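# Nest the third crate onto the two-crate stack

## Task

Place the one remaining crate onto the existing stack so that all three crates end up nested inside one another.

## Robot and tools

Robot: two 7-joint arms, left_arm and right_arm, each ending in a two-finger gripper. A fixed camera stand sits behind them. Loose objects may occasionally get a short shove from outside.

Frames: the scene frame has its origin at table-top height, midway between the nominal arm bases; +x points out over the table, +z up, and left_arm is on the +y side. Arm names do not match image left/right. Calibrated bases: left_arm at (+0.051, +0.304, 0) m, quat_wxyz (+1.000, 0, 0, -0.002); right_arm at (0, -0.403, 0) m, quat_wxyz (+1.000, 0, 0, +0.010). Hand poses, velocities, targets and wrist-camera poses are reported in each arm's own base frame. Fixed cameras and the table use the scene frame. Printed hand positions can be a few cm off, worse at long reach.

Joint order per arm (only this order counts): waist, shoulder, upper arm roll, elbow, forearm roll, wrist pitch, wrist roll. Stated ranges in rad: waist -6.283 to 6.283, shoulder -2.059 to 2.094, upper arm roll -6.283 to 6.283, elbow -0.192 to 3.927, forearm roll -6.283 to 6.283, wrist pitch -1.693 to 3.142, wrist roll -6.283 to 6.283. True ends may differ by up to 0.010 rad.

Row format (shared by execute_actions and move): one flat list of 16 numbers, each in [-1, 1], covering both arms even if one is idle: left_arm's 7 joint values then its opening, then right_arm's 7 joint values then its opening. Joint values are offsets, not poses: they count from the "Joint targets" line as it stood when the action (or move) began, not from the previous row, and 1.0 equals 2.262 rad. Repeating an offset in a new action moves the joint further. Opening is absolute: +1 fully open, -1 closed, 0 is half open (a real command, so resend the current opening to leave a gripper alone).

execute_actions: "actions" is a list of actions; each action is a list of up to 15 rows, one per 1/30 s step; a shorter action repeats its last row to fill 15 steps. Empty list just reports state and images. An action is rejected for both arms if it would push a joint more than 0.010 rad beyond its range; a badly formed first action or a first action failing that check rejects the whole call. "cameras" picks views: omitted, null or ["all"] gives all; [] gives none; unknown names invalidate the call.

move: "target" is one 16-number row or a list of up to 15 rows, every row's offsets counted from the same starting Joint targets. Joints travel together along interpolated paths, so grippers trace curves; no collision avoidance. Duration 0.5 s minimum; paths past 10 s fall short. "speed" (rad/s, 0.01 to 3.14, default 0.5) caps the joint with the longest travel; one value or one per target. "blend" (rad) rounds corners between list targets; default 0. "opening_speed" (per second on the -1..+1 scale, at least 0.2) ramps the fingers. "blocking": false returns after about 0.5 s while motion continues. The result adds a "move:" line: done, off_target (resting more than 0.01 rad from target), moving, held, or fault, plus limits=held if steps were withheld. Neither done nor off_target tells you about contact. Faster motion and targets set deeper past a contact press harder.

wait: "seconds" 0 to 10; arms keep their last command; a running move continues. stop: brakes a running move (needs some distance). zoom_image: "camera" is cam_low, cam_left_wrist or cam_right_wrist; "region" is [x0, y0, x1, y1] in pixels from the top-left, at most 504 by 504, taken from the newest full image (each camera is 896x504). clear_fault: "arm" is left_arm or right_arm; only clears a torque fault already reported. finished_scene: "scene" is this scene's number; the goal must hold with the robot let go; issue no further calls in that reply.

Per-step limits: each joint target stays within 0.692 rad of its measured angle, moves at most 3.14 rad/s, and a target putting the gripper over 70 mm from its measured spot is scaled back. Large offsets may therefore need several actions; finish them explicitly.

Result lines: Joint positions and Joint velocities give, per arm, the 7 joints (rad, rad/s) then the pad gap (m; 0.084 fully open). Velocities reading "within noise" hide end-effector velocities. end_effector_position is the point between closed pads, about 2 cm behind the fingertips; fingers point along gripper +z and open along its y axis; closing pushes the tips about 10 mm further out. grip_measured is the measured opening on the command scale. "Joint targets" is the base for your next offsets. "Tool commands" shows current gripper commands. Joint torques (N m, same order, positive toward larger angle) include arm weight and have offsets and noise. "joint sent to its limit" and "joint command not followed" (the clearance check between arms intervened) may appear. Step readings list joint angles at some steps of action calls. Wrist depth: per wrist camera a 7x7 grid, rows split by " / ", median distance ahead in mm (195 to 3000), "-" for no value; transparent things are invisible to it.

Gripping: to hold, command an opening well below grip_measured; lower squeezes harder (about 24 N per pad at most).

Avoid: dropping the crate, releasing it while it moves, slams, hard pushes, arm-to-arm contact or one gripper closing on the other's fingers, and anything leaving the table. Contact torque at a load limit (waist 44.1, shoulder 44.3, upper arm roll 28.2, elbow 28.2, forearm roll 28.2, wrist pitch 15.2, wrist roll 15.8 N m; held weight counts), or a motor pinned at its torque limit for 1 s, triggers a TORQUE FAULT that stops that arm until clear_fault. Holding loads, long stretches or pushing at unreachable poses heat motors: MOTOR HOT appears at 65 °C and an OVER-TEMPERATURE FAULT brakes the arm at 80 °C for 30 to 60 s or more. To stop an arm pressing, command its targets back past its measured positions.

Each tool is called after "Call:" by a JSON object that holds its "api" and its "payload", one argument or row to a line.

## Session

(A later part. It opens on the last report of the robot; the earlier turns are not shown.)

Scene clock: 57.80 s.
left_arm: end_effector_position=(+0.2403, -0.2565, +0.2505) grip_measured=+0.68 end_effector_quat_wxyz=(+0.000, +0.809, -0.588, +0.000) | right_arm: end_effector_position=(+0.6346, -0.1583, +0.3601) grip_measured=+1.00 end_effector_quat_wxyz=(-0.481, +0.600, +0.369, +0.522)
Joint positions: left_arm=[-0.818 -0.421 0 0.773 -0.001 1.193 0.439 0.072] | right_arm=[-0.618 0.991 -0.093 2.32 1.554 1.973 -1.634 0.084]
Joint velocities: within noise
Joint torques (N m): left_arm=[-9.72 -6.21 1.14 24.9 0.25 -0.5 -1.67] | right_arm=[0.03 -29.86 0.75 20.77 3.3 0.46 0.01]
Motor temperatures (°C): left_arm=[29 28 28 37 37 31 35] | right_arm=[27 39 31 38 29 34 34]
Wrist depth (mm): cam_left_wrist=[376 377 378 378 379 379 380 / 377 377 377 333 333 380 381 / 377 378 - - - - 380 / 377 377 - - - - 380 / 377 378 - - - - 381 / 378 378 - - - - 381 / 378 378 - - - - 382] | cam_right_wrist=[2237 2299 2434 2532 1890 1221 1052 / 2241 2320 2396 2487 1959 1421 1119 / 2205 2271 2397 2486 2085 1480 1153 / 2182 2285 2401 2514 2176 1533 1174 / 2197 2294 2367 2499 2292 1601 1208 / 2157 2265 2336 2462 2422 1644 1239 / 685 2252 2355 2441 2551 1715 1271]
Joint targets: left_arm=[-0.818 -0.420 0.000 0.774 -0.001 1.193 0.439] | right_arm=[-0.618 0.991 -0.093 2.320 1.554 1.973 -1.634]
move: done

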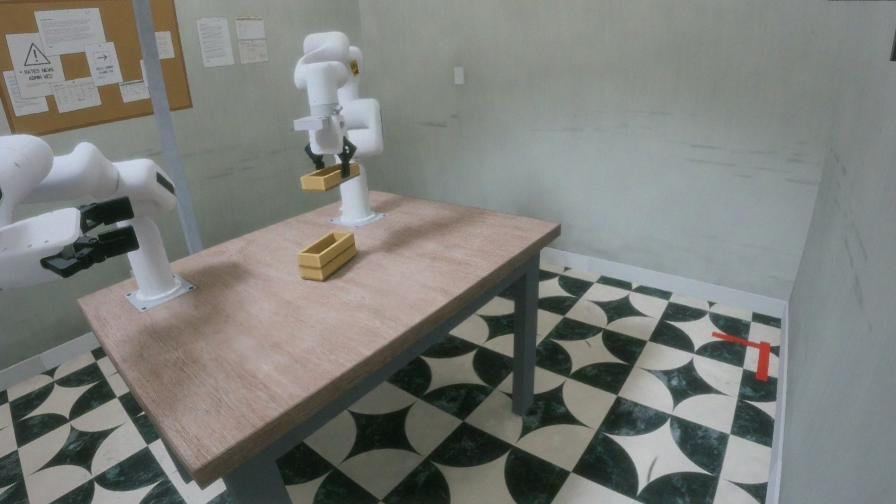

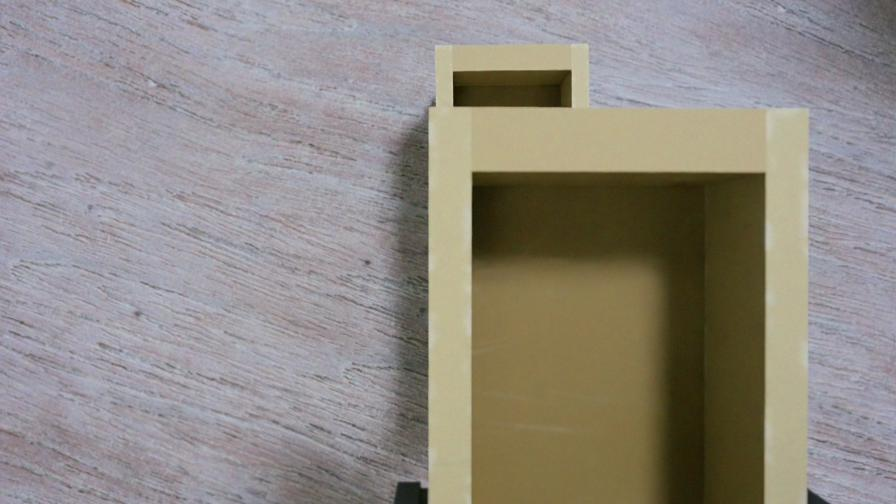

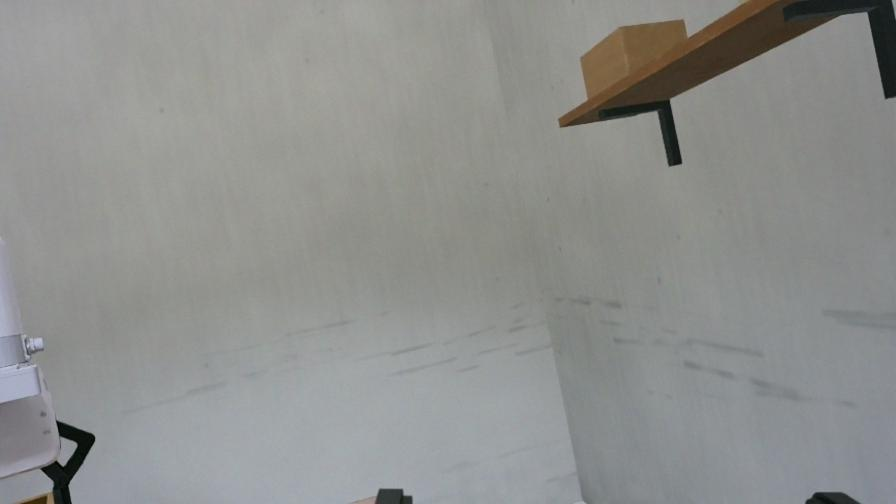

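Call:
{"api": "move", "payload": {
  "target": [-0.0153,0.0865,0,-0.0439,0,-0.13,-0.0211,0,0,0,0,0,0,0,0,1],
  "speed": 0.15,
  "cameras": ["cam_left_wrist"]
}}

Call:
{"api": "zoom_image", "payload": {
  "camera": "cam_left_wrist",
  "region": [400, 0, 700, 140]
}}

Scene clock: 64.87 s.
left_arm: end_effector_position=(+0.2488, -0.2847, +0.1604) grip_measured=+0.68 end_effector_quat_wxyz=(+0.000, +0.813, -0.582, +0.000) | right_arm: end_effector_position=(+0.6346, -0.1583, +0.3601) grip_measured=+1.00 end_effector_quat_wxyz=(-0.481, +0.600, +0.369, +0.522)
Joint positions: left_arm=[-0.853 -0.225 0 0.674 -0.001 0.899 0.392 0.072] | right_arm=[-0.618 0.991 -0.093 2.32 1.554 1.973 -1.634 0.084]
Joint velocities: within noise
Joint torques (N m): left_arm=[-9.79 -10.57 1.24 16.56 0.46 -5.29 -1.59] | right_arm=[0.18 -30.06 0.79 20.78 3.36 0.35 0]
Motor temperatures (°C): left_arm=[29 28 28 37 37 31 35] | right_arm=[27 40 31 38 29 34 34]
Wrist depth (mm): cam_left_wrist=[287 288 288 289 289 290 290 / 287 288 288 - 220 290 291 / 287 288 - - - - 291 / 288 288 - - - - 290 / 288 288 - - - - 291 / 288 288 - - - - 291 / 289 289 - - - - 292] | cam_right_wrist=[2206 2302 2427 2504 1895 1217 1055 / 2196 2343 2404 2529 1953 1407 1120 / 2206 2320 2384 2518 2095 1480 1147 / 2207 2279 2372 2529 2181 1528 1176 / 2170 2278 2350 2516 2338 1583 1208 / 2164 2254 2369 2474 2424 1637 1237 / 2141 2241 2348 2450 2493 1713 1277]
Joint targets: left_arm=[-0.853 -0.225 0.000 0.674 -0.001 0.899 0.391] | right_arm=[-0.618 0.991 -0.093 2.320 1.554 1.973 -1.634]
move: done
Images, in order (width x height): cam_left_wrist 896x504.

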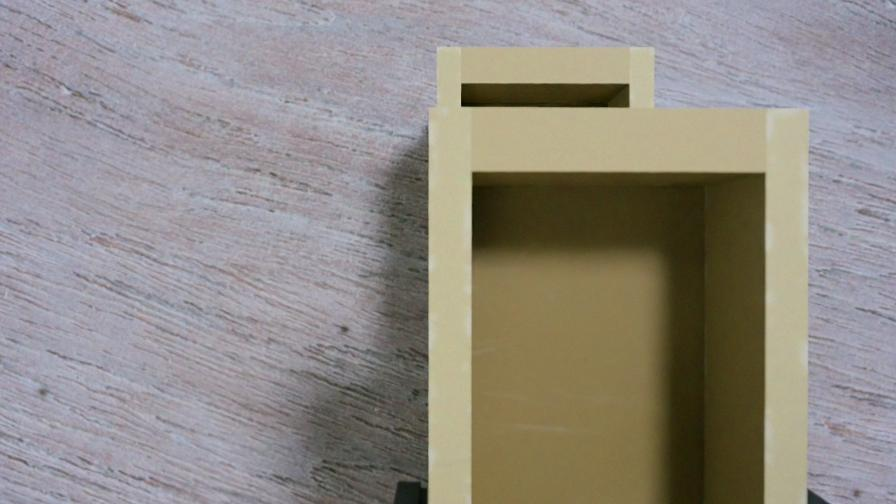

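Scaled by 1.680 from the camera's 896x504 image, which has a finer 1280x720 frame.

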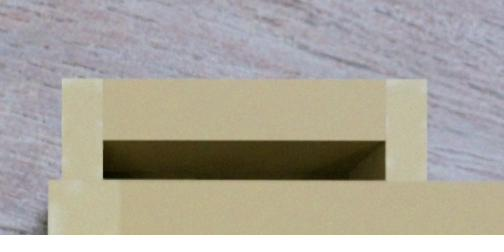

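Call:
{"api": "move", "payload": {
  "target": [-0.0164,0.0879,0,0.0316,0,-0.0563,-0.0164,0,0,0,0,0,0,0,0,1],
  "speed": 0.12,
  "cameras": ["cam_left_wrist","cam_low"]
}}

Call:
{"api": "zoom_image", "payload": {
  "camera": "cam_low",
  "region": [280, 190, 380, 290]
}}

Call:
{"api": "zoom_image", "payload": {
  "camera": "cam_left_wrist",
  "region": [400, 50, 850, 200]
}}

Scene clock: 70.43 s.
left_arm: end_effector_position=(+0.2614, -0.3225, +0.1184) grip_measured=+0.68 end_effector_quat_wxyz=(+0.000, +0.813, -0.582, +0.000) | right_arm: end_effector_position=(+0.6346, -0.1583, +0.3601) grip_measured=+1.00 end_effector_quat_wxyz=(-0.481, +0.600, +0.369, +0.522)
Joint positions: left_arm=[-0.89 -0.026 0 0.746 -0.001 0.772 0.354 0.072] | right_arm=[-0.618 0.991 -0.093 2.32 1.554 1.973 -1.634 0.084]
Joint velocities: within noise
Joint torques (N m): left_arm=[-10.03 -15.48 1.31 22.58 0.6 -5.25 -1.65] | right_arm=[0.16 -30.12 0.79 20.79 3.39 0.43 -0.02]
Motor temperatures (°C): left_arm=[29 28 28 37 37 31 35] | right_arm=[27 40 31 38 29 34 34]
Wrist depth (mm): cam_left_wrist=[245 246 246 247 247 248 248 / 246 246 247 247 247 248 248 / 246 247 - - - - 248 / 246 247 - - - - 249 / 246 247 - - - - 249 / 247 247 - - - - 249 / 247 247 - - - - 249] | cam_right_wrist=[2205 2338 2395 2502 1902 1221 1050 / 2196 2314 2397 2520 1952 1407 1112 / 2182 2303 2412 2498 2076 1482 1147 / 2200 2274 2397 2495 2157 1525 1175 / 2149 2279 2337 2486 2305 1592 1206 / 2174 2256 2333 2467 2412 1625 1244 / 2124 2242 2334 2426 2511 1709 1279]
Joint targets: left_arm=[-0.890 -0.026 0.000 0.746 -0.001 0.772 0.354] | right_arm=[-0.618 0.991 -0.093 2.320 1.554 1.973 -1.634]
move: done
Images, in order (width x height): cam_low 896x504, cam_left_wrist 896x504.

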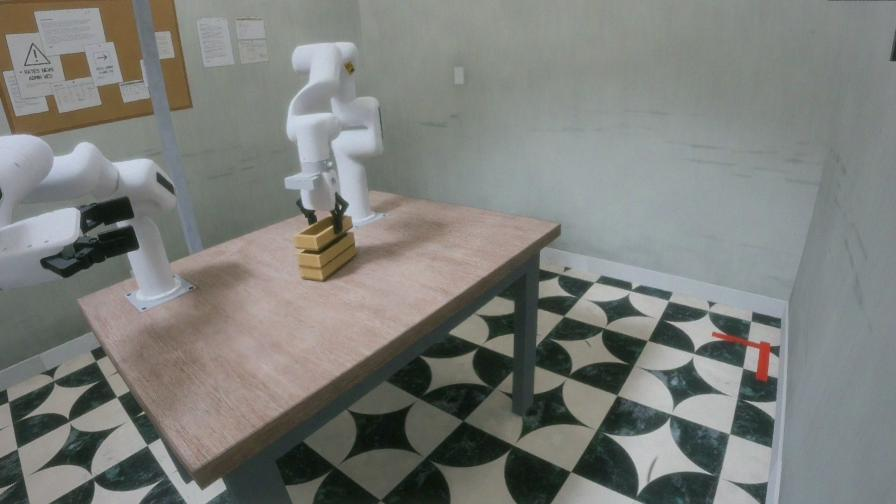

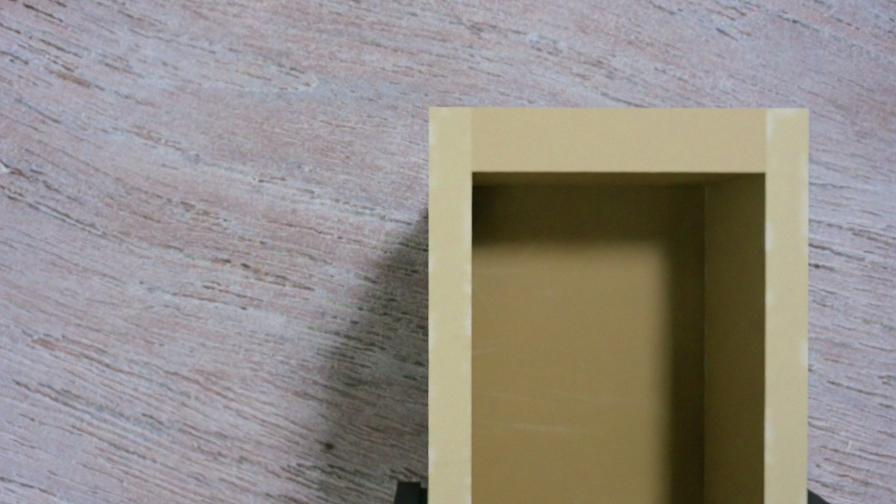

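Scaled by 5.040 from the camera's 896x504 image, which has a finer 1280x720 frame.

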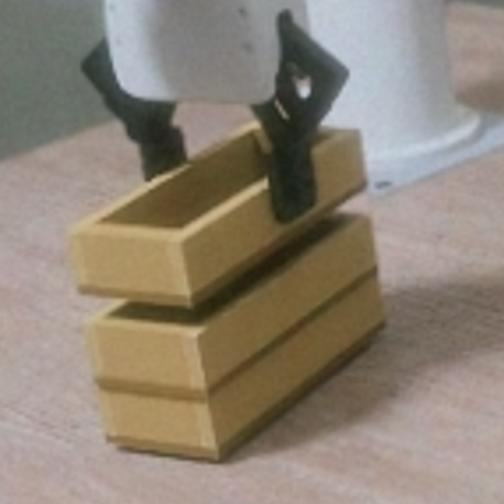

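Scaled by 1.120 from the camera's 896x504 image, which has a finer 1280x720 frame.

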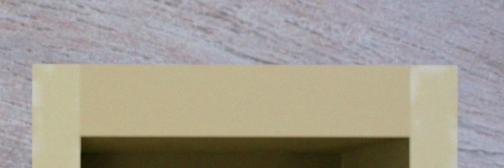

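Call:
{"api": "zoom_image", "payload": {
  "camera": "cam_low",
  "region": [292, 226, 332, 286]
}}

Call:
{"api": "zoom_image", "payload": {
  "camera": "cam_low",
  "region": [320, 210, 360, 270]
}}

Scaled by 8.400 from the camera's 896x504 image, which has a finer 1280x720 frame.

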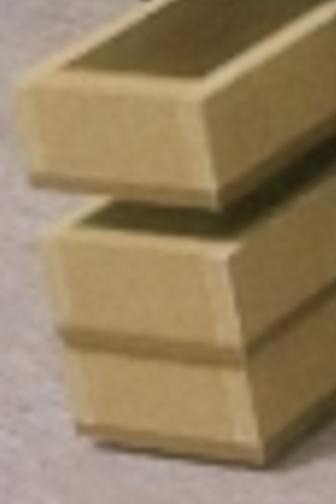

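Scaled by 8.400 from the camera's 896x504 image, which has a finer 1280x720 frame.

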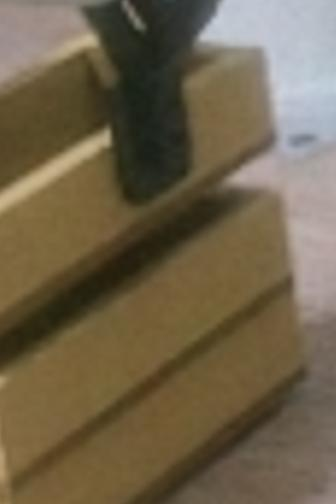

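Call:
{"api": "move", "payload": {
  "target": [0,0.0128,0,-0.0065,0,-0.0194,0,0,0,0,0,0,0,0,0,1],
  "speed": 0.04,
  "cameras": ["cam_left_wrist","cam_low"]
}}

Call:
{"api": "zoom_image", "payload": {
  "camera": "cam_low",
  "region": [292, 210, 362, 286]
}}

Scene clock: 76.90 s.
left_arm: end_effector_position=(+0.2614, -0.3225, +0.1043) grip_measured=+0.68 end_effector_quat_wxyz=(+0.000, +0.813, -0.582, +0.000) | right_arm: end_effector_position=(+0.6346, -0.1583, +0.3601) grip_measured=+1.00 end_effector_quat_wxyz=(-0.481, +0.600, +0.369, +0.522)
Joint positions: left_arm=[-0.89 0.003 0 0.731 -0.001 0.728 0.354 0.072] | right_arm=[-0.618 0.991 -0.093 2.32 1.554 1.973 -1.634 0.084]
Joint velocities: within noise
Joint torques (N m): left_arm=[-9.24 -15.72 1.14 15.18 0.66 -5.26 -1.39] | right_arm=[0.06 -30.04 0.81 20.91 3.46 0.44 -0.02]
Motor temperatures (°C): left_arm=[29 28 28 38 37 31 35] | right_arm=[27 40 31 38 29 34 34]
Wrist depth (mm): cam_left_wrist=[232 232 232 233 233 234 234 / 232 232 232 233 233 234 234 / 232 232 - - - - 235 / 232 233 - - - - 235 / 233 233 - - - - 235 / 232 233 - - - - 235 / 233 233 - - - - 235] | cam_right_wrist=[2229 2323 2415 2513 1881 1219 1061 / 2212 2336 2410 2515 1983 1419 1114 / 2183 2292 2390 2521 2113 1492 1144 / 2172 2293 2406 2500 2169 1529 1175 / 2197 2274 2375 2537 2320 1588 1216 / 2170 2262 2378 2455 2396 1627 1239 / 2147 2252 2335 2470 2513 1702 1274]
Joint targets: left_arm=[-0.890 0.003 0.000 0.731 -0.001 0.728 0.354] | right_arm=[-0.618 0.991 -0.093 2.320 1.554 1.973 -1.634]
move: done
Images, in order (width x height): cam_low 896x504, cam_left_wrist 896x504.

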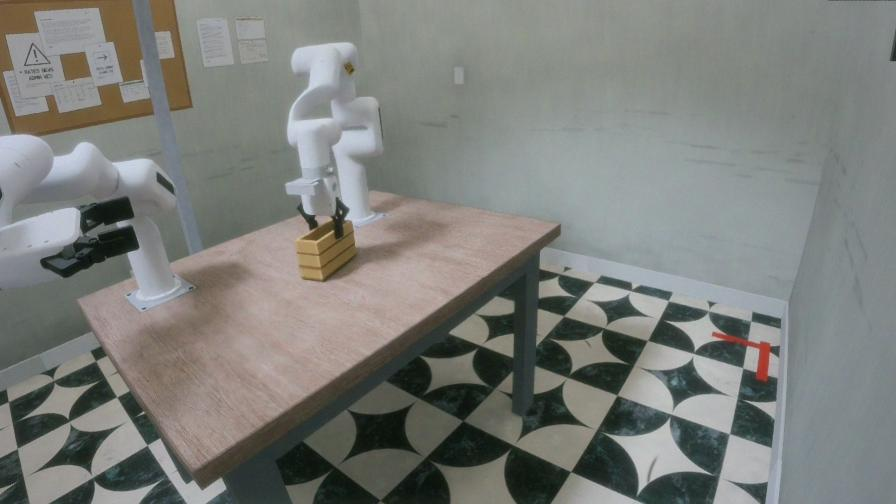

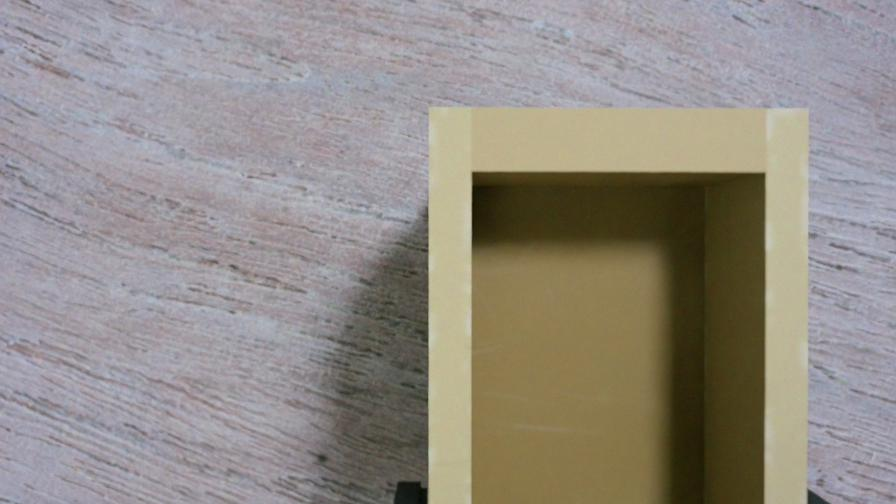

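Scaled by 6.632 from the camera's 896x504 image, which has a finer 1280x720 frame.

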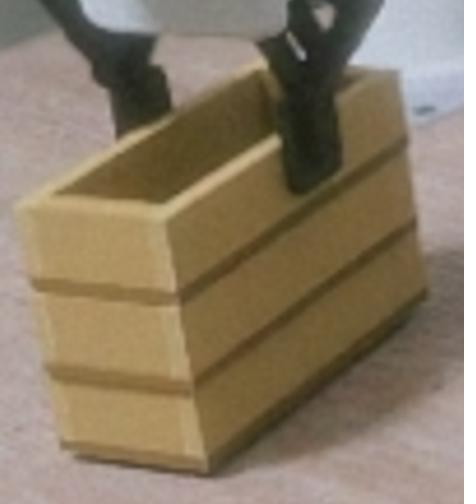

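Call:
{"api": "move", "payload": {
  "target": [0,0.0019,0,-0.001,0,-0.0028,0,0,0,0,0,0,0,0,0,1],
  "speed": 0.02,
  "cameras": ["cam_left_wrist","cam_low"]
}}

Call:
{"api": "zoom_image", "payload": {
  "camera": "cam_low",
  "region": [292, 210, 362, 286]
}}

Scene clock: 79.23 s.
left_arm: end_effector_position=(+0.2614, -0.3225, +0.1024) grip_measured=+0.68 end_effector_quat_wxyz=(+0.000, +0.813, -0.582, +0.000) | right_arm: end_effector_position=(+0.6346, -0.1583, +0.3601) grip_measured=+1.00 end_effector_quat_wxyz=(-0.481, +0.600, +0.369, +0.522)
Joint positions: left_arm=[-0.89 0.007 0 0.729 -0.001 0.722 0.354 0.072] | right_arm=[-0.618 0.991 -0.093 2.32 1.554 1.973 -1.634 0.084]
Joint velocities: within noise
Joint torques (N m): left_arm=[-8.98 -6.73 1.21 7.66 0.72 -3.76 -1.39] | right_arm=[0.11 -30.14 0.73 20.95 3.5 0.46 -0.04]
Motor temperatures (°C): left_arm=[29 28 28 37 37 31 35] | right_arm=[27 40 31 38 29 34 34]
Wrist depth (mm): cam_left_wrist=[230 231 231 231 232 232 232 / 231 231 231 231 232 232 233 / 231 231 - - - - 233 / 231 231 - - - - 233 / 231 231 - - - - 233 / 231 232 - - - - 233 / 231 232 - - - - 233] | cam_right_wrist=[2206 2351 2438 2502 1889 1205 1056 / 2207 2279 2404 2526 1953 1428 1118 / 2207 2305 2409 2512 2092 1487 1150 / 2198 2309 2408 2493 2179 1524 1174 / 2189 2250 2383 2466 2316 1583 1209 / 2158 2265 2340 2457 2434 1640 1237 / 2156 2283 2321 2428 2550 1702 1276]
Joint targets: left_arm=[-0.890 0.007 0.000 0.729 -0.001 0.722 0.354] | right_arm=[-0.618 0.991 -0.093 2.320 1.554 1.973 -1.634]
move: done
Images, in order (width x height): cam_low 896x504, cam_left_wrist 896x504.

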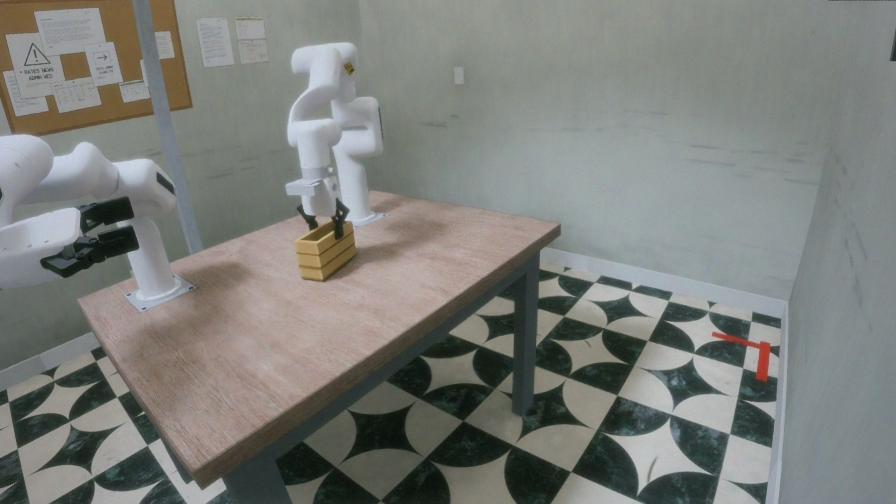

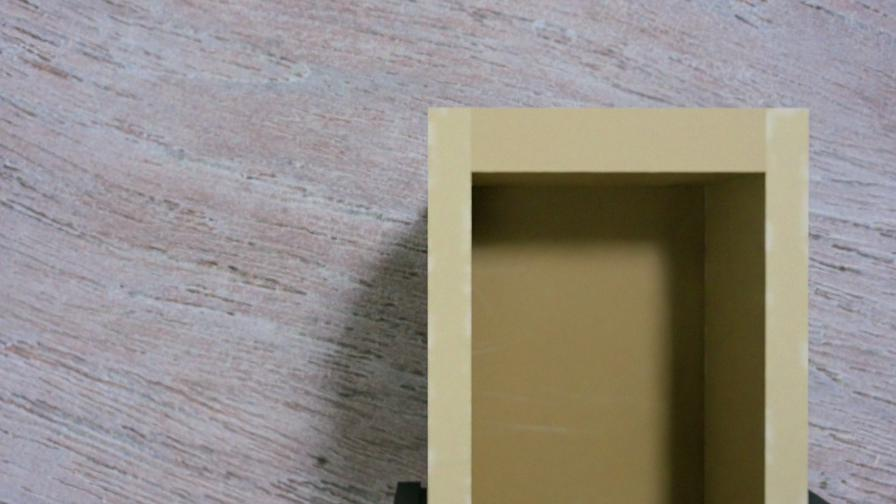

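Scaled by 6.632 from the camera's 896x504 image, which has a finer 1280x720 frame.

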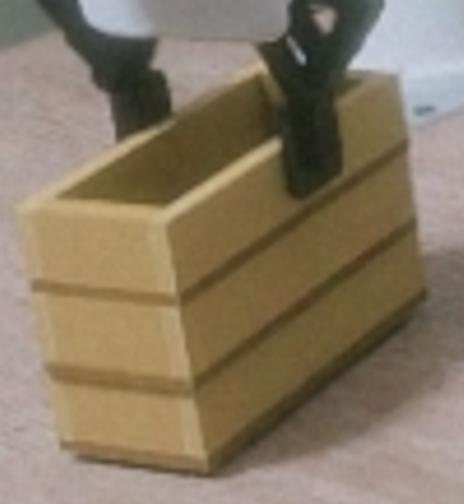

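Call:
{"api": "move", "payload": {
  "target": [0,0,0,0,0,0,0,1,0,0,0,0,0,0,0,1],
  "opening_speed": 0.4,
  "cameras": ["cam_left_wrist"]
}}

Scene clock: 82.90 s.
left_arm: end_effector_position=(+0.2613, -0.3224, +0.1021) grip_measured=+1.00 end_effector_quat_wxyz=(+0.000, +0.813, -0.582, +0.000) | right_arm: end_effector_position=(+0.6346, -0.1583, +0.3601) grip_measured=+1.00 end_effector_quat_wxyz=(-0.481, +0.600, +0.369, +0.522)
Joint positions: left_arm=[-0.89 0.007 0 0.729 -0.001 0.722 0.354 0.084] | right_arm=[-0.618 0.991 -0.093 2.32 1.554 1.973 -1.634 0.084]
Joint velocities: within noise
Joint torques (N m): left_arm=[-8.4 -30.86 1.19 21.22 0.72 -5.07 -1.26] | right_arm=[-0.07 -29.99 0.79 20.97 3.47 0.41 0.02]
Motor temperatures (°C): left_arm=[29 28 28 37 37 31 35] | right_arm=[27 40 31 38 29 34 34]
Wrist depth (mm): cam_left_wrist=[229 230 230 230 231 231 232 / 230 230 230 231 231 232 232 / 230 230 - - - - 232 / 230 231 - - - - 232 / 230 231 - - - - 232 / 230 231 - - - - 232 / 231 231 - - - - 233] | cam_right_wrist=[2220 2345 2422 2528 1885 1219 1056 / 2214 2307 2430 2534 1983 1419 1121 / 2188 2296 2384 2506 2085 1485 1149 / 2165 2296 2401 2479 2154 1531 1174 / 2189 2277 2386 2470 2321 1589 1210 / 2169 2272 2341 2512 2414 1637 1243 / 2140 2257 2343 2427 2484 1712 1266]
Joint targets: left_arm=[-0.890 0.007 0.000 0.729 -0.001 0.722 0.354] | right_arm=[-0.618 0.991 -0.093 2.320 1.554 1.973 -1.634]
move: done
Images, in order (width x height): cam_left_wrist 896x504.

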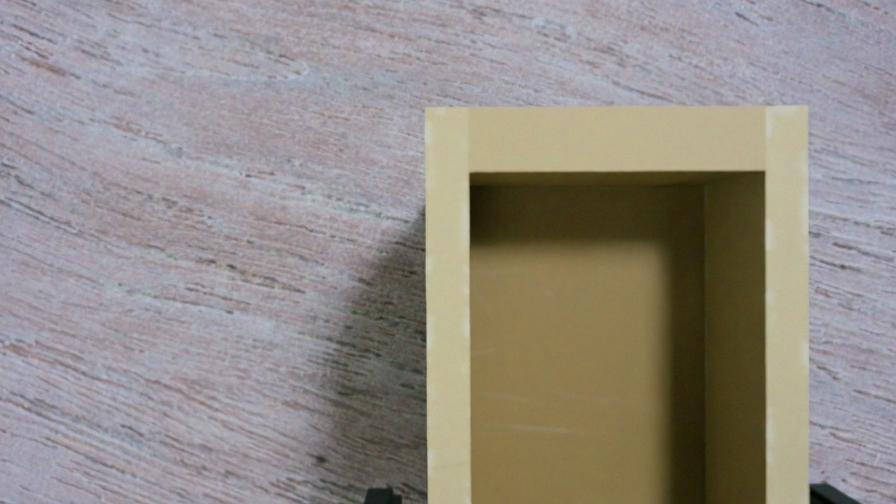

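Call:
{"api": "move", "payload": {
  "target": [
    [0,-0.0408,0,0.0247,0,0.0655,0,1,0,0,0,0,0,0,0,1],
    [0,-0.0718,0,0.0606,0,0.1324,0,1,0,0,0,0,0,0,0,1]
  ],
  "speed": [0.1,0.25],
  "blend": [0.02,0],
  "cameras": ["cam_low","cam_left_wrist"]
}}

Call:
{"api": "zoom_image", "payload": {
  "camera": "cam_low",
  "region": [292, 210, 362, 286]
}}

Scene clock: 86.80 s.
left_arm: end_effector_position=(+0.2613, -0.3224, +0.2001) grip_measured=+1.00 end_effector_quat_wxyz=(+0.000, +0.813, -0.582, +0.000) | right_arm: end_effector_position=(+0.6346, -0.1583, +0.3601) grip_measured=+1.00 end_effector_quat_wxyz=(-0.481, +0.600, +0.369, +0.522)
Joint positions: left_arm=[-0.89 -0.155 0 0.866 -0.001 1.021 0.354 0.084] | right_arm=[-0.618 0.991 -0.093 2.32 1.554 1.973 -1.634 0.084]
Joint velocities: within noise
Joint torques (N m): left_arm=[-8.03 -28.01 1.16 23.61 0.86 -0.25 -1.19] | right_arm=[0.06 -29.89 0.7 20.94 3.64 0.41 -0.11]
Motor temperatures (°C): left_arm=[29 28 28 37 37 31 35] | right_arm=[27 40 31 38 29 34 34]
Wrist depth (mm): cam_left_wrist=[326 327 327 328 329 329 330 / 326 327 327 328 329 329 330 / 327 327 328 329 329 329 330 / 328 327 328 248 248 330 330 / 327 328 328 248 248 329 330 / 328 328 328 248 248 330 331 / 328 328 329 248 249 330 331] | cam_right_wrist=[2203 2307 2433 2528 1879 1216 1057 / 2211 2315 2414 2506 1966 1413 1119 / 2219 2317 2419 2509 2080 1488 1147 / 2176 2286 2411 2481 2178 1517 1171 / 2161 2264 2387 2498 2312 1577 1209 / 2175 2255 2352 2484 2414 1635 1243 / 603 2275 2322 2468 2508 1711 1273]
Joint targets: left_arm=[-0.890 -0.155 0.000 0.866 -0.001 1.021 0.354] | right_arm=[-0.618 0.991 -0.093 2.320 1.554 1.973 -1.634]
move: done
Images, in order (width x height): cam_low 896x504, cam_left_wrist 896x504.

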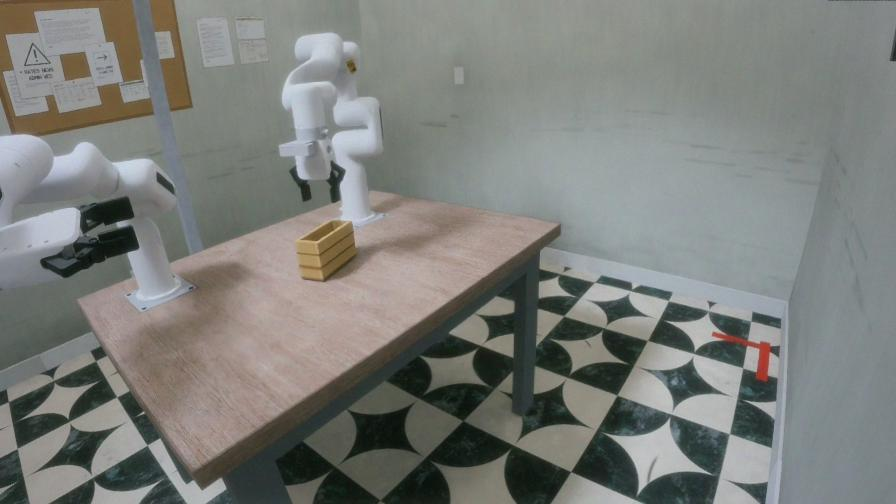

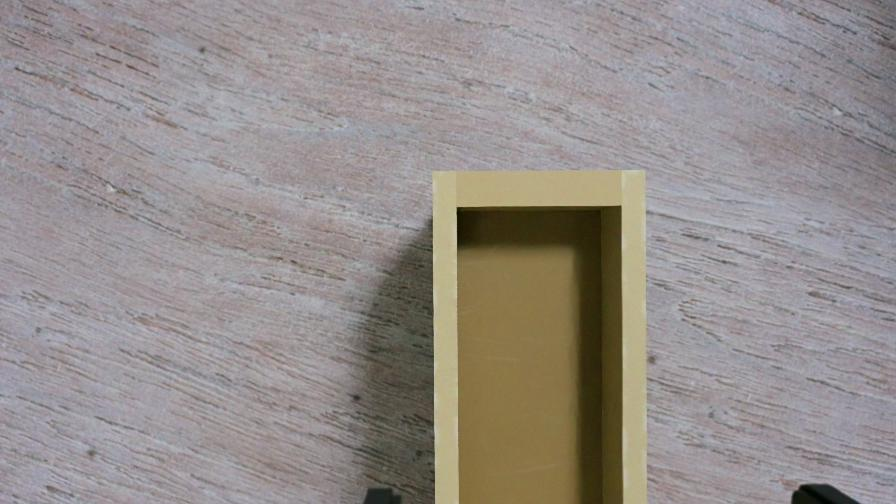

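Scaled by 6.632 from the camera's 896x504 image, which has a finer 1280x720 frame.

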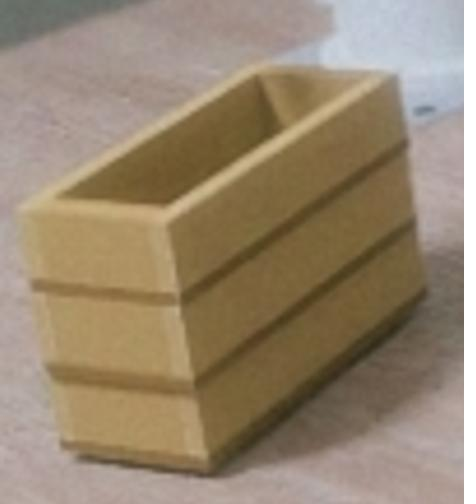

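Call:
{"api": "finished_scene", "payload": {
  "scene": 1
}}

The scene is finished: the task was done.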